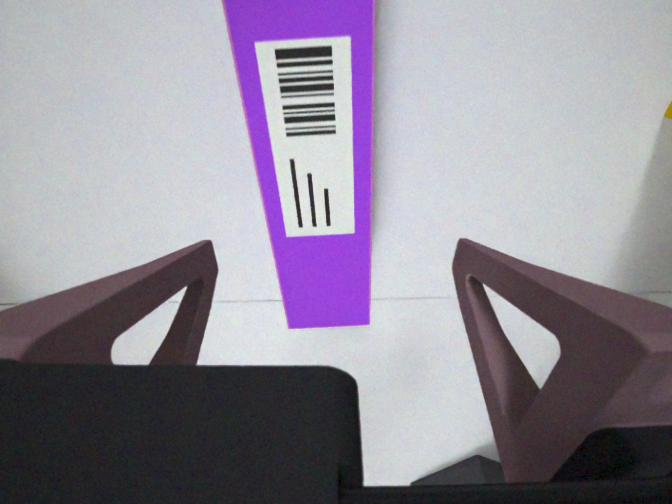

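Emit:
move:
  arm2: {"target":[-0.218,-0.370,0.746,0,-0.0227,0.9997,0]}
  cameras: ["arm2_cam_wrist"]

Emit:
move:
  arm2: {"joints":{"gripper_m":0.045}}
  cameras: []

Emit:
move:
  arm2: {"target":[-0.218,-0.370,0.92,0,-0.0227,0.9997,0]}
  cameras: []

Emit:
move:
  arm2: {"joints":{"joint2_rad":1.15,"joint3_rad":1.35,"joint4_rad":-1.68}}
  cameras: []

Emit:
move:
  arm2: {"joints":{"joint1_rad":-1.464,"joint6_rad":-0.55}}
  cameras: []

Emit:
move:
  arm2: {"target":[-0.5,-0.04,0.87,0,-0.7071,0.7071,0]}
  cameras: ["arm2_cam_wrist","cam_arm7"]

Scene clock: 512.63 s.
Joint torques (N m): arm1=[0.91 -6.71 8.02 0.17 0.18 -0.03] | arm2=[0.44 -26.58 9.06 0.83 0.11 -0.17] | arm3=[-1.03 -8.53 9.36 0.14 -0.29 0.12] | arm4=[0.73 -7.36 9.74 0.47 -0.13 0.09] | arm5=[-0.91 -2.78 7.2 0.5 -0.07 -0.02] | arm6=[-1.03 -2.9 8.69 0.35 -0.03 -0.02] | arm7=[-1.08 -4.72 10.09 0.03 0.02 0.02] | arm8=[2.02 -4.25 9.31 0.12 -0.04 -0.08]
Heat: arm1: hottest joint3_rad 37 °C; arm2: hottest joint3_rad 42 °C; arm3: hottest joint2_rad 36 °C; arm4: hottest joint3_rad 49 °C; arm5: hottest joint3_rad 39 °C; arm6: hottest joint3_rad 39 °C; arm7: hottest joint3_rad 47 °C; arm8: hottest joint3_rad 36 °C.
move: arm2 done
Joint velocities: within noise
arm1, arm3, arm4, arm5, arm6, arm7, arm8: as last shown
arm2.joint_positions: joint1_rad=-2.108 joint2_rad=+2.345 joint3_rad=+1.908 joint4_rad=-1.156 joint5_rad=-0.001 joint6_rad=+0.348 gripper_m=+0.08992
arm2.joint_status: not commanded
arm2.hand: x=-0.2249 y=-0.3773 z=+0.7433 quat_wxyz=(+0.011, +0.012, -1.000, +0.003) (m; scene frame)
arm2.hand_target: x=-0.2183 y=-0.3700 z=+0.7461 quat_wxyz=(+0.000, +0.023, -1.000, +0.000) (m; scene frame)
arm2.hand_status: done (0.010 m and 1.8 deg from the pose sent, 0.118 m and 3.0 deg at the start)
pictures: arm2_cam_wrist
camera_calibration:
arm2_cam_wrist: T_world_to_cam=[[0.019654, -0.999632, 0.0187161, -0.387769], [-0.79904, -0.00445275, 0.601262, -0.623943], [-0.600957, -0.0267721, -0.798833, 0.569067], [0, 0, 0, 1]] pos_world=[-0.148949, -0.375169, 0.837]

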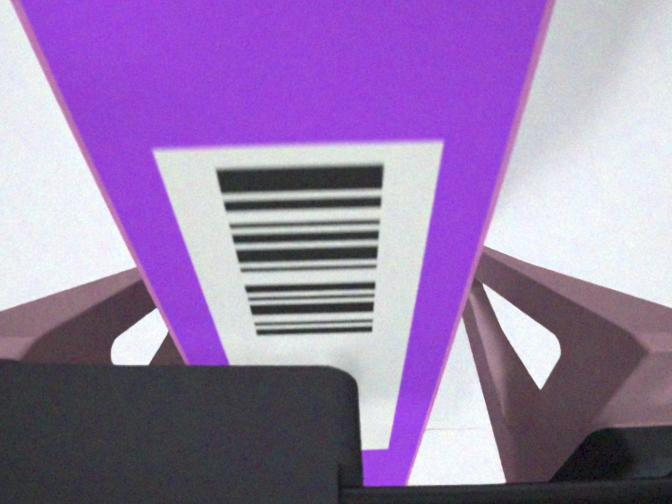

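Scene clock: 513.23 s.
Joint torques (N m): arm1=[0.85 -6.89 7.92 0.16 0.17 -0.03] | arm2=[0.79 -26.11 8.94 0.81 0.11 -0.19] | arm3=[-0.91 -8.41 9.37 0.17 -0.3 0.12] | arm4=[0.73 -7.36 9.74 0.47 -0.13 0.09] | arm5=[-1.08 -2.9 7.08 0.49 -0.13 -0.04] | arm6=[-1.03 -2.9 8.69 0.34 -0.03 -0.02] | arm7=[-1.03 -4.72 10.02 0.03 0.01 0.01] | arm8=[2.02 -4.31 9.42 0.03 -0.04 -0.1]
Heat: arm1: hottest joint3_rad 37 °C; arm2: hottest joint3_rad 42 °C; arm3: hottest joint2_rad 36 °C; arm4: hottest joint3_rad 49 °C; arm5: hottest joint3_rad 39 °C; arm6: hottest joint3_rad 39 °C; arm7: hottest joint3_rad 47 °C; arm8: hottest joint3_rad 36 °C.
move: arm2 off_target
Joint velocities: within noise
arm1.joint_positions: joint1_rad=-1.547 joint2_rad=+1.201 joint3_rad=+1.361 joint4_rad=-1.674 joint5_rad=+0.004 joint6_rad=-0.003 gripper_m=+0.08489
arm1.joint_status: not commanded
arm1.hand: x=-2.2858 y=-0.9148 z=+1.0920 quat_wxyz=(-0.019, -0.832, -0.553, +0.026) (m; scene frame)
arm1.hand_target: x=-2.2876 y=-0.9100 z=+1.0882 quat_wxyz=(-0.013, -0.834, -0.552, +0.020) (m; scene frame)
arm1.hand_status: not commanded
arm2.joint_positions: joint1_rad=-2.108 joint2_rad=+2.345 joint3_rad=+1.908 joint4_rad=-1.156 joint5_rad=-0.001 joint6_rad=+0.347 gripper_m=+0.05872
arm2.joint_status: gripper_m off_target (ended at +0.05875, target +0.04500)
arm2.hand: x=-0.2248 y=-0.3772 z=+0.7433 quat_wxyz=(+0.011, +0.013, -1.000, +0.003) (m; scene frame)
arm2.hand_target: x=-0.2183 y=-0.3701 z=+0.7461 quat_wxyz=(+0.000, +0.023, -1.000, +0.000) (m; scene frame)
arm2.hand_status: not commanded
arm3, arm5, arm6, arm8: as last shown
arm4.joint_positions: joint1_rad=-1.871 joint2_rad=+1.211 joint3_rad=+1.356 joint4_rad=-1.684 joint5_rad=-0.014 joint6_rad=+0.034 gripper_m=+0.08491
arm4.joint_status: not commanded
arm4.hand: x=+1.8978 y=-0.8758 z=+1.0719 quat_wxyz=(-0.014, -0.458, -0.889, +0.008) (m; scene frame)
arm4.hand_target: x=+1.8994 y=-0.8717 z=+1.0732 quat_wxyz=(-0.019, -0.456, -0.890, +0.009) (m; scene frame)
arm4.hand_status: not commanded
arm7.joint_positions: joint1_rad=-1.036 joint2_rad=+1.044 joint3_rad=+1.351 joint4_rad=-1.669 joint5_rad=-0.002 joint6_rad=-0.100 gripper_m=+0.09396
arm7.joint_status: not commanded
arm7.hand: x=-0.4554 y=+0.3104 z=+1.1655 quat_wxyz=(-0.066, -0.705, -0.702, +0.079) (m; scene frame)
arm7.hand_target: x=-0.4584 y=+0.3120 z=+1.1628 quat_wxyz=(-0.059, -0.705, -0.703, +0.074) (m; scene frame)
arm7.hand_status: not commanded
pictures: none
No camera images: "cameras" was empty.

Scene clock: 514.80 s.
Joint torques (N m): arm1=[0.56 -6.71 7.97 0.14 0.17 -0.05] | arm2=[0.62 -24.23 11.88 0.1 0.11 -0.19] | arm3=[-0.91 -8.41 9.36 0.14 -0.29 0.12] | arm4=[0.73 -7.3 9.76 0.47 -0.13 0.09] | arm5=[-0.85 -2.73 6.98 0.44 -0.06 -0.03] | arm6=[-1.03 -2.9 8.68 0.35 -0.03 -0.02] | arm7=[-1.14 -4.6 10.04 0.06 0.02 0.02] | arm8=[2.14 -4.13 9.36 0.12 -0.05 -0.1]
Heat: arm1: hottest joint3_rad 37 °C; arm2: hottest joint3_rad 42 °C; arm3: hottest joint2_rad 36 °C; arm4: hottest joint3_rad 49 °C; arm5: hottest joint3_rad 39 °C; arm6: hottest joint3_rad 39 °C; arm7: hottest joint3_rad 47 °C; arm8: hottest joint3_rad 36 °C.
move: arm2 off_target
Joint velocities: within noise
arm1, arm3, arm4, arm5, arm6, arm7, arm8: as last shown
arm2.joint_positions: joint1_rad=-2.108 joint2_rad=+2.192 joint3_rad=+2.101 joint4_rad=-1.495 joint5_rad=-0.001 joint6_rad=+0.347 gripper_m=+0.05872
arm2.joint_status: not commanded
arm2.hand: x=-0.2262 y=-0.3780 z=+0.9158 quat_wxyz=(+0.007, +0.013, -1.000, +0.002) (m; scene frame)
arm2.hand_target: x=-0.2185 y=-0.3701 z=+0.9201 quat_wxyz=(-0.001, +0.023, -1.000, +0.000) (m; scene frame)
arm2.hand_status: off_target (0.012 m and 1.4 deg from the pose sent, 0.177 m and 1.7 deg at the start)
arm6.hand_target: x=+0.8009 y=+0.3407 z=+1.1954 quat_wxyz=(-0.070, -0.702, -0.702, +0.098) (m; scene frame)
pictures: none
No camera images: "cameras" was empty.

Scene clock: 516.53 s.
Joint torques (N m): arm1=[0.62 -6.42 8.02 0.08 0.17 -0.03] | arm2=[0.79 -8.41 8.4 0.57 0.11 -0.19] | arm3=[-1.03 -8.41 9.36 0.14 -0.29 0.11] | arm4=[0.73 -7.3 9.74 0.47 -0.13 0.09] | arm5=[-0.73 -2.96 7.06 0.24 -0.04 -0.04] | arm6=[-0.97 -2.96 8.69 0.32 -0.03 -0.02] | arm7=[-1.03 -4.78 10.07 0.03 0.03 0.02] | arm8=[1.85 -4.13 9.36 0.08 -0.04 -0.1]
Heat: arm1: hottest joint3_rad 37 °C; arm2: hottest joint3_rad 42 °C; arm3: hottest joint2_rad 36 °C; arm4: hottest joint3_rad 48 °C; arm5: hottest joint3_rad 39 °C; arm6: hottest joint3_rad 39 °C; arm7: hottest joint3_rad 47 °C; arm8: hottest joint3_rad 36 °C.
move: arm2 done
Joint velocities: within noise
arm1, arm3, arm4, arm5, arm6, arm7, arm8: as last shown
arm2.joint_positions: joint1_rad=-2.108 joint2_rad=+1.151 joint3_rad=+1.350 joint4_rad=-1.676 joint5_rad=-0.001 joint6_rad=+0.347 gripper_m=+0.05872
arm2.joint_status: all done
arm2.hand: x=-0.5495 y=-0.5046 z=+1.1323 quat_wxyz=(-0.044, +0.013, -0.999, -0.017) (m; scene frame)
arm2.hand_target: x=-0.5512 y=-0.5031 z=+1.1323 quat_wxyz=(-0.043, +0.023, -0.999, -0.016) (m; scene frame)
arm2.hand_status: not commanded
arm6.hand_target: x=+0.8010 y=+0.3407 z=+1.1954 quat_wxyz=(-0.070, -0.702, -0.702, +0.098) (m; scene frame)
pictures: none
No camera images: "cameras" was empty.

Scene clock: 518.07 s.
Joint torques (N m): arm1=[0.5 -6.83 7.98 0.03 0.17 -0.05] | arm2=[0.79 -8.41 8.39 0.57 0.02 -0.24] | arm3=[-1.03 -8.41 9.37 0.17 -0.3 0.11] | arm4=[0.73 -7.3 9.76 0.49 -0.13 0.09] | arm5=[-1.2 -2.84 7.16 0.35 -0.11 -0.03] | arm6=[-0.91 -2.96 8.69 0.35 -0.03 -0.02] | arm7=[-0.97 -4.54 10.09 0.06 0.03 0.02] | arm8=[2.08 -4.13 9.4 0.1 -0.06 -0.1]
Heat: arm1: hottest joint3_rad 37 °C; arm2: hottest joint3_rad 42 °C; arm3: hottest joint2_rad 36 °C; arm4: hottest joint3_rad 48 °C; arm5: hottest joint3_rad 39 °C; arm6: hottest joint3_rad 39 °C; arm7: hottest joint3_rad 47 °C; arm8: hottest joint3_rad 36 °C.
move: arm2 done
Joint velocities: within noise
arm1, arm3, arm4, arm7: as last shown
arm2.joint_positions: joint1_rad=-1.471 joint2_rad=+1.151 joint3_rad=+1.350 joint4_rad=-1.676 joint5_rad=-0.001 joint6_rad=-0.536 gripper_m=+0.05869
arm2.joint_status: all done
arm2.hand: x=-0.6799 y=-0.3468 z=+1.1325 quat_wxyz=(-0.046, +0.697, -0.715, -0.012) (m; scene frame)
arm2.hand_target: x=-0.6821 y=-0.3465 z=+1.1325 quat_wxyz=(-0.045, +0.705, -0.708, -0.010) (m; scene frame)
arm2.hand_status: not commanded
arm5.joint_positions: joint1_rad=+1.564 joint2_rad=+0.997 joint3_rad=+1.346 joint4_rad=-1.672 joint5_rad=+0.000 joint6_rad=-0.268 gripper_m=+0.08988
arm5.joint_status: not commanded
arm5.hand: x=+2.0855 y=+0.3598 z=+1.1657 quat_wxyz=(+0.060, +0.702, +0.702, -0.104) (m; scene frame)
arm5.hand_target: x=+2.0857 y=+0.3605 z=+1.1663 quat_wxyz=(+0.058, +0.702, +0.702, -0.101) (m; scene frame)
arm5.hand_status: not commanded
arm6.joint_positions: joint1_rad=-1.117 joint2_rad=+1.001 joint3_rad=+1.346 joint4_rad=-1.674 joint5_rad=+0.001 joint6_rad=-0.176 gripper_m=+0.08989
arm6.joint_status: not commanded
arm6.hand: x=+0.8019 y=+0.3392 z=+1.1937 quat_wxyz=(-0.069, -0.698, -0.706, +0.099) (m; scene frame)
arm6.hand_target: x=+0.8010 y=+0.3407 z=+1.1954 quat_wxyz=(-0.070, -0.702, -0.702, +0.098) (m; scene frame)
arm6.hand_status: not commanded
arm8.joint_positions: joint1_rad=+0.351 joint2_rad=+1.002 joint3_rad=+1.355 joint4_rad=-1.675 joint5_rad=-0.001 joint6_rad=-0.246 gripper_m=+0.08993
arm8.joint_status: not commanded
arm8.hand: x=-1.7354 y=+0.3711 z=+1.1374 quat_wxyz=(-0.064, -0.705, -0.698, +0.106) (m; scene frame)
arm8.hand_target: x=-1.7347 y=+0.3733 z=+1.1358 quat_wxyz=(-0.061, -0.702, -0.702, +0.104) (m; scene frame)
arm8.hand_status: not commanded
pictures: none
No camera images: "cameras" was empty.

Scene clock: 520.87 s.
Joint torques (N m): arm1=[0.79 -6.89 7.88 0.2 0.19 -0.04] | arm2=[0.85 -24.88 11.77 0.29 0 -0.15] | arm3=[-0.97 -8.53 9.33 0.13 -0.28 0.12] | arm4=[0.73 -7.3 9.74 0.49 -0.13 0.09] | arm5=[-0.44 -3.02 7.04 0.36 -0.1 -0.04] | arm6=[-0.97 -2.96 8.69 0.35 -0.03 -0.02] | arm7=[-1.08 -4.72 10.09 0.03 0.02 0.02] | arm8=[1.85 -4.07 9.32 0.03 -0.05 -0.1]
Heat: arm1: hottest joint3_rad 37 °C; arm2: hottest joint3_rad 42 °C; arm3: hottest joint2_rad 36 °C; arm4: hottest joint3_rad 48 °C; arm5: hottest joint3_rad 39 °C; arm6: hottest joint3_rad 39 °C; arm7: hottest joint3_rad 47 °C; arm8: hottest joint3_rad 36 °C.
move: arm2 off_target
Joint velocities: within noise
arm1, arm3, arm4, arm5, arm6, arm7, arm8: as last shown
arm2.joint_positions: joint1_rad=-1.463 joint2_rad=+2.214 joint3_rad=+1.990 joint4_rad=-1.373 joint5_rad=-0.001 joint6_rad=-0.536 gripper_m=+0.05870
arm2.joint_status: not commanded
arm2.hand: x=-0.5024 y=-0.0535 z=+0.8601 quat_wxyz=(+0.012, +0.701, -0.713, +0.002) (m; scene frame)
arm2.hand_target: x=-0.5004 y=-0.0406 z=+0.8700 quat_wxyz=(+0.000, +0.707, -0.707, +0.000) (m; scene frame)
arm2.hand_status: off_target (0.017 m and 1.7 deg from the pose sent, 0.442 m and 5.6 deg at the start)
pictures: arm2_cam_wrist, cam_arm7
camera_calibration:
arm2_cam_wrist: T_world_to_cam=[[0.999757, -0.0220176, -0.00146455, 0.501234], [-0.01673, -0.799593, 0.60031, -0.56313], [-0.0143884, -0.600139, -0.799766, 0.769094], [0, 0, 0, 1]] pos_world=[-0.499467, 0.0223244, 0.953882]

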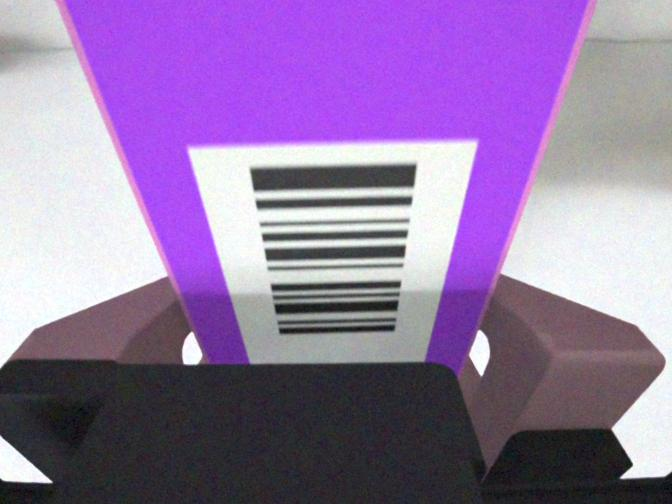

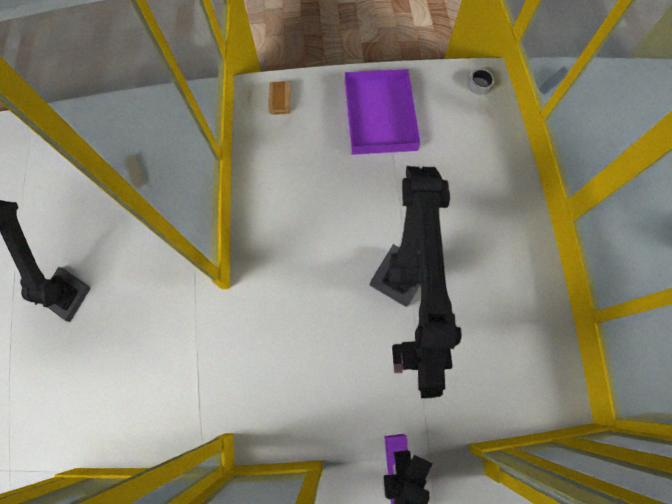

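Emit:
move:
  arm2: {"target":[-0.5,-0.035,0.743,0,-0.7071,0.7071,0],"speed":0.15}
  cameras: []

Emit:
move:
  arm2: {"joints":{"gripper_m":0.09}}
  cameras: []

Emit:
move:
  arm2: {"target":[-0.5,-0.04,0.92,0,-0.7071,0.7071,0]}
  cameras: []

Emit:
move:
  arm2: {"joints":{"joint2_rad":1.1,"joint3_rad":1.35,"joint4_rad":-1.68}}
  cameras: []

Emit:
move:
  arm7: {"target":[-0.5,-0.04,0.87,0,0.7071,0.7071,0]}
  cameras: ["arm7_cam_wrist"]

Scene clock: 531.93 s.
Joint torques (N m): arm1=[0.79 -7.06 7.94 0.2 0.18 -0.05] | arm2=[0.62 -25.88 8.25 0.92 -0.04 -0.1] | arm3=[-1.08 -8.47 9.37 0.18 -0.29 0.11] | arm4=[0.73 -7.36 9.74 0.47 -0.13 0.09] | arm5=[-1.03 -2.26 7.02 0.36 -0.08 -0.02] | arm6=[-0.91 -2.96 8.69 0.35 -0.02 -0.01] | arm7=[-1.26 -4.66 10.09 -0.01 0.02 0.02] | arm8=[1.85 -4.25 9.42 0.02 -0.06 -0.1]
Heat: arm1: hottest joint3_rad 36 °C; arm2: hottest joint3_rad 41 °C; arm3: hottest joint2_rad 35 °C; arm4: hottest joint3_rad 48 °C; arm5: hottest joint3_rad 39 °C; arm6: hottest joint3_rad 39 °C; arm7: hottest joint3_rad 48 °C; arm8: hottest joint3_rad 36 °C.
move: arm2 done
Joint velocities: within noise
arm1, arm4, arm5, arm6, arm7, arm8: as last shown
arm2.joint_positions: joint1_rad=-1.459 joint2_rad=+2.351 joint3_rad=+1.926 joint4_rad=-1.158 joint5_rad=+0.000 joint6_rad=-0.536 gripper_m=+0.05870
arm2.joint_status: not commanded
arm2.hand: x=-0.4981 y=-0.0416 z=+0.7466 quat_wxyz=(+0.005, +0.703, -0.712, +0.001) (m; scene frame)
arm2.hand_target: x=-0.5001 y=-0.0350 z=+0.7432 quat_wxyz=(+0.000, +0.707, -0.707, +0.000) (m; scene frame)
arm2.hand_status: done (0.008 m and 1.0 deg from the pose sent, 0.119 m and 1.7 deg at the start)
arm3.joint_positions: joint1_rad=+0.261 joint2_rad=+1.107 joint3_rad=+1.348 joint4_rad=-1.674 joint5_rad=-0.004 joint6_rad=-0.369 gripper_m=+0.08997
arm3.joint_status: not commanded
arm3.hand: x=+0.1347 y=-0.5052 z=+1.0977 quat_wxyz=(-0.025, +0.998, +0.010, -0.062) (m; scene frame)
arm3.hand_target: x=+0.1375 y=-0.5054 z=+1.1005 quat_wxyz=(-0.024, +0.998, +0.001, -0.065) (m; scene frame)
arm3.hand_status: not commanded
pictures: none
No camera images: "cameras" was empty.

Scene clock: 532.57 s.
Joint torques (N m): arm1=[0.85 -6.89 7.98 0.06 0.18 -0.04] | arm2=[0.85 -25.93 8.25 0.92 -0.03 -0.11] | arm3=[-0.97 -8.53 9.37 0.17 -0.29 0.12] | arm4=[0.73 -7.3 9.74 0.49 -0.13 0.09] | arm5=[-0.73 -2.84 7.06 0.38 -0.06 -0.07] | arm6=[-0.97 -2.9 8.68 0.34 -0.03 -0.02] | arm7=[-1.08 -4.66 10.03 0.05 0.01 0.02] | arm8=[1.79 -4.25 9.4 0.08 -0.05 -0.1]
Heat: arm1: hottest joint3_rad 36 °C; arm2: hottest joint3_rad 41 °C; arm3: hottest joint2_rad 35 °C; arm4: hottest joint3_rad 48 °C; arm5: hottest joint3_rad 39 °C; arm6: hottest joint3_rad 39 °C; arm7: hottest joint3_rad 48 °C; arm8: hottest joint3_rad 36 °C.
move: arm2 done
Joint velocities: within noise
arm1, arm3, arm4, arm5, arm6, arm7, arm8: as last shown
arm2.joint_positions: joint1_rad=-1.459 joint2_rad=+2.351 joint3_rad=+1.926 joint4_rad=-1.158 joint5_rad=+0.000 joint6_rad=-0.536 gripper_m=+0.08983
arm2.joint_status: all done
arm2.hand: x=-0.4981 y=-0.0416 z=+0.7466 quat_wxyz=(+0.005, +0.703, -0.712, +0.001) (m; scene frame)
arm2.hand_target: x=-0.5001 y=-0.0350 z=+0.7432 quat_wxyz=(+0.000, +0.707, -0.707, +0.000) (m; scene frame)
arm2.hand_status: not commanded
pictures: none
No camera images: "cameras" was empty.

Scene clock: 534.13 s.
Joint torques (N m): arm1=[0.79 -6.77 7.91 0.18 0.18 -0.05] | arm2=[0.56 -23.94 11.66 0.23 -0.03 -0.15] | arm3=[-1.03 -8.47 9.32 0.14 -0.3 0.11] | arm4=[0.73 -7.36 9.76 0.47 -0.13 0.09] | arm5=[-0.85 -2.9 7.05 0.46 -0.08 -0.05] | arm6=[-0.97 -2.96 8.68 0.35 -0.03 -0.01] | arm7=[-1.26 -4.72 10.06 0.06 0.03 0.02] | arm8=[2.02 -3.84 9.42 0.03 -0.06 -0.11]
Heat: arm1: hottest joint3_rad 36 °C; arm2: hottest joint3_rad 42 °C; arm3: hottest joint2_rad 35 °C; arm4: hottest joint3_rad 48 °C; arm5: hottest joint3_rad 39 °C; arm6: hottest joint3_rad 39 °C; arm7: hottest joint3_rad 48 °C; arm8: hottest joint3_rad 36 °C.
move: arm2 done
Joint velocities: within noise
arm1, arm3, arm4, arm5, arm6, arm7, arm8: as last shown
arm2.joint_positions: joint1_rad=-1.459 joint2_rad=+2.183 joint3_rad=+2.089 joint4_rad=-1.489 joint5_rad=+0.000 joint6_rad=-0.536 gripper_m=+0.08992
arm2.joint_status: not commanded
arm2.hand: x=-0.5029 y=-0.0497 z=+0.9176 quat_wxyz=(+0.006, +0.703, -0.712, +0.001) (m; scene frame)
arm2.hand_target: x=-0.5003 y=-0.0404 z=+0.9199 quat_wxyz=(+0.000, +0.707, -0.707, +0.000) (m; scene frame)
arm2.hand_status: done (0.010 m and 1.0 deg from the pose sent, 0.174 m and 1.0 deg at the start)
pictures: none
No camera images: "cameras" was empty.

Scene clock: 535.90 s.
Joint torques (N m): arm1=[0.5 -6.83 7.95 0.16 0.2 -0.05] | arm2=[0.56 -7.3 8.25 0.64 -0.03 -0.14] | arm3=[-0.97 -8.59 9.36 0.16 -0.29 0.12] | arm4=[0.73 -7.3 9.76 0.49 -0.13 0.09] | arm5=[-0.67 -2.73 7.2 0.5 -0.1 -0.01] | arm6=[-0.97 -2.9 8.69 0.35 -0.03 -0.02] | arm7=[-1.26 -4.54 10.1 0.06 0.01 0.03] | arm8=[1.9 -4.42 9.35 0.1 -0.05 -0.11]
Heat: arm1: hottest joint3_rad 36 °C; arm2: hottest joint3_rad 42 °C; arm3: hottest joint2_rad 35 °C; arm4: hottest joint3_rad 48 °C; arm5: hottest joint3_rad 39 °C; arm6: hottest joint3_rad 39 °C; arm7: hottest joint3_rad 48 °C; arm8: hottest joint3_rad 36 °C.
move: arm2 done
Joint velocities: within noise
arm1.joint_positions: joint1_rad=-1.547 joint2_rad=+1.201 joint3_rad=+1.361 joint4_rad=-1.674 joint5_rad=+0.004 joint6_rad=-0.003 gripper_m=+0.08489
arm1.joint_status: not commanded
arm1.hand: x=-2.2858 y=-0.9148 z=+1.0920 quat_wxyz=(-0.019, -0.832, -0.553, +0.026) (m; scene frame)
arm1.hand_target: x=-2.2876 y=-0.9100 z=+1.0882 quat_wxyz=(-0.013, -0.834, -0.552, +0.020) (m; scene frame)
arm1.hand_status: not commanded
arm2.joint_positions: joint1_rad=-1.459 joint2_rad=+1.098 joint3_rad=+1.352 joint4_rad=-1.676 joint5_rad=+0.000 joint6_rad=-0.536 gripper_m=+0.08992
arm2.joint_status: all done
arm2.hand: x=-0.6887 y=-0.3538 z=+1.1490 quat_wxyz=(-0.072, +0.701, -0.710, -0.018) (m; scene frame)
arm2.hand_target: x=-0.6902 y=-0.3540 z=+1.1476 quat_wxyz=(-0.069, +0.705, -0.705, -0.017) (m; scene frame)
arm2.hand_status: not commanded
arm3, arm5, arm6, arm8: as last shown
arm4.joint_positions: joint1_rad=-1.871 joint2_rad=+1.211 joint3_rad=+1.356 joint4_rad=-1.684 joint5_rad=-0.014 joint6_rad=+0.034 gripper_m=+0.08491
arm4.joint_status: not commanded
arm4.hand: x=+1.8978 y=-0.8758 z=+1.0719 quat_wxyz=(-0.014, -0.458, -0.889, +0.008) (m; scene frame)
arm4.hand_target: x=+1.8994 y=-0.8717 z=+1.0732 quat_wxyz=(-0.019, -0.456, -0.890, +0.009) (m; scene frame)
arm4.hand_status: not commanded
arm7.joint_positions: joint1_rad=-1.036 joint2_rad=+1.044 joint3_rad=+1.351 joint4_rad=-1.669 joint5_rad=-0.002 joint6_rad=-0.100 gripper_m=+0.09396
arm7.joint_status: not commanded
arm7.hand: x=-0.4554 y=+0.3104 z=+1.1655 quat_wxyz=(-0.066, -0.705, -0.702, +0.079) (m; scene frame)
arm7.hand_target: x=-0.4584 y=+0.3120 z=+1.1628 quat_wxyz=(-0.059, -0.705, -0.703, +0.074) (m; scene frame)
arm7.hand_status: not commanded
pictures: none
No camera images: "cameras" was empty.

Scene clock: 538.77 s.
Joint torques (N m): arm1=[0.73 -6.65 7.99 0.27 0.17 -0.04] | arm2=[0.56 -7.3 8.25 0.64 -0.03 -0.14] | arm3=[-1.03 -8.47 9.35 0.14 -0.29 0.12] | arm4=[0.73 -7.3 9.76 0.49 -0.13 0.09] | arm5=[-0.56 -2.96 7.13 0.47 -0.07 -0.04] | arm6=[-0.91 -2.96 8.69 0.34 -0.03 -0.02] | arm7=[-1.03 -17.03 14.78 -0.21 0.01 0.02] | arm8=[1.79 -4.01 9.43 0.1 -0.06 -0.11]
Heat: arm1: hottest joint3_rad 36 °C; arm2: hottest joint3_rad 42 °C; arm3: hottest joint2_rad 34 °C; arm4: hottest joint3_rad 48 °C; arm5: hottest joint3_rad 39 °C; arm6: hottest joint3_rad 39 °C; arm7: hottest joint3_rad 48 °C; arm8: hottest joint3_rad 36 °C.
move: arm7 off_target
Joint velocities: within noise
arm1, arm2, arm3, arm4, arm5, arm6, arm8: as last shown
arm6.hand_target: x=+0.8009 y=+0.3407 z=+1.1954 quat_wxyz=(-0.070, -0.702, -0.702, +0.098) (m; scene frame)
arm7.joint_positions: joint1_rad=-1.038 joint2_rad=+2.135 joint3_rad=+1.850 joint4_rad=-1.315 joint5_rad=-0.002 joint6_rad=-0.106 gripper_m=+0.09396
arm7.joint_status: not commanded
arm7.hand: x=-0.4921 y=-0.0227 z=+0.8583 quat_wxyz=(+0.010, -0.707, -0.707, -0.013) (m; scene frame)
arm7.hand_target: x=-0.4999 y=-0.0390 z=+0.8702 quat_wxyz=(+0.000, -0.707, -0.707, +0.001) (m; scene frame)
arm7.hand_status: off_target (0.022 m and 1.9 deg from the pose sent, 0.460 m and 11.8 deg at the start)
pictures: arm7_cam_wrist
camera_calibration:
arm7_cam_wrist: T_world_to_cam=[[-0.999862, -0.0144795, 0.00812339, -0.502466], [-0.00677902, 0.802689, 0.59636, -0.490572], [-0.0151556, 0.596222, -0.802676, 0.816286], [0, 0, 0, 1]] pos_world=[-0.493351, -0.100186, 0.951852]

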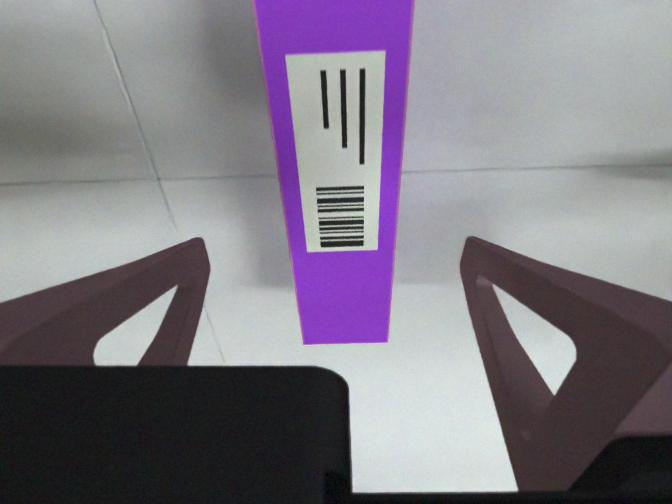

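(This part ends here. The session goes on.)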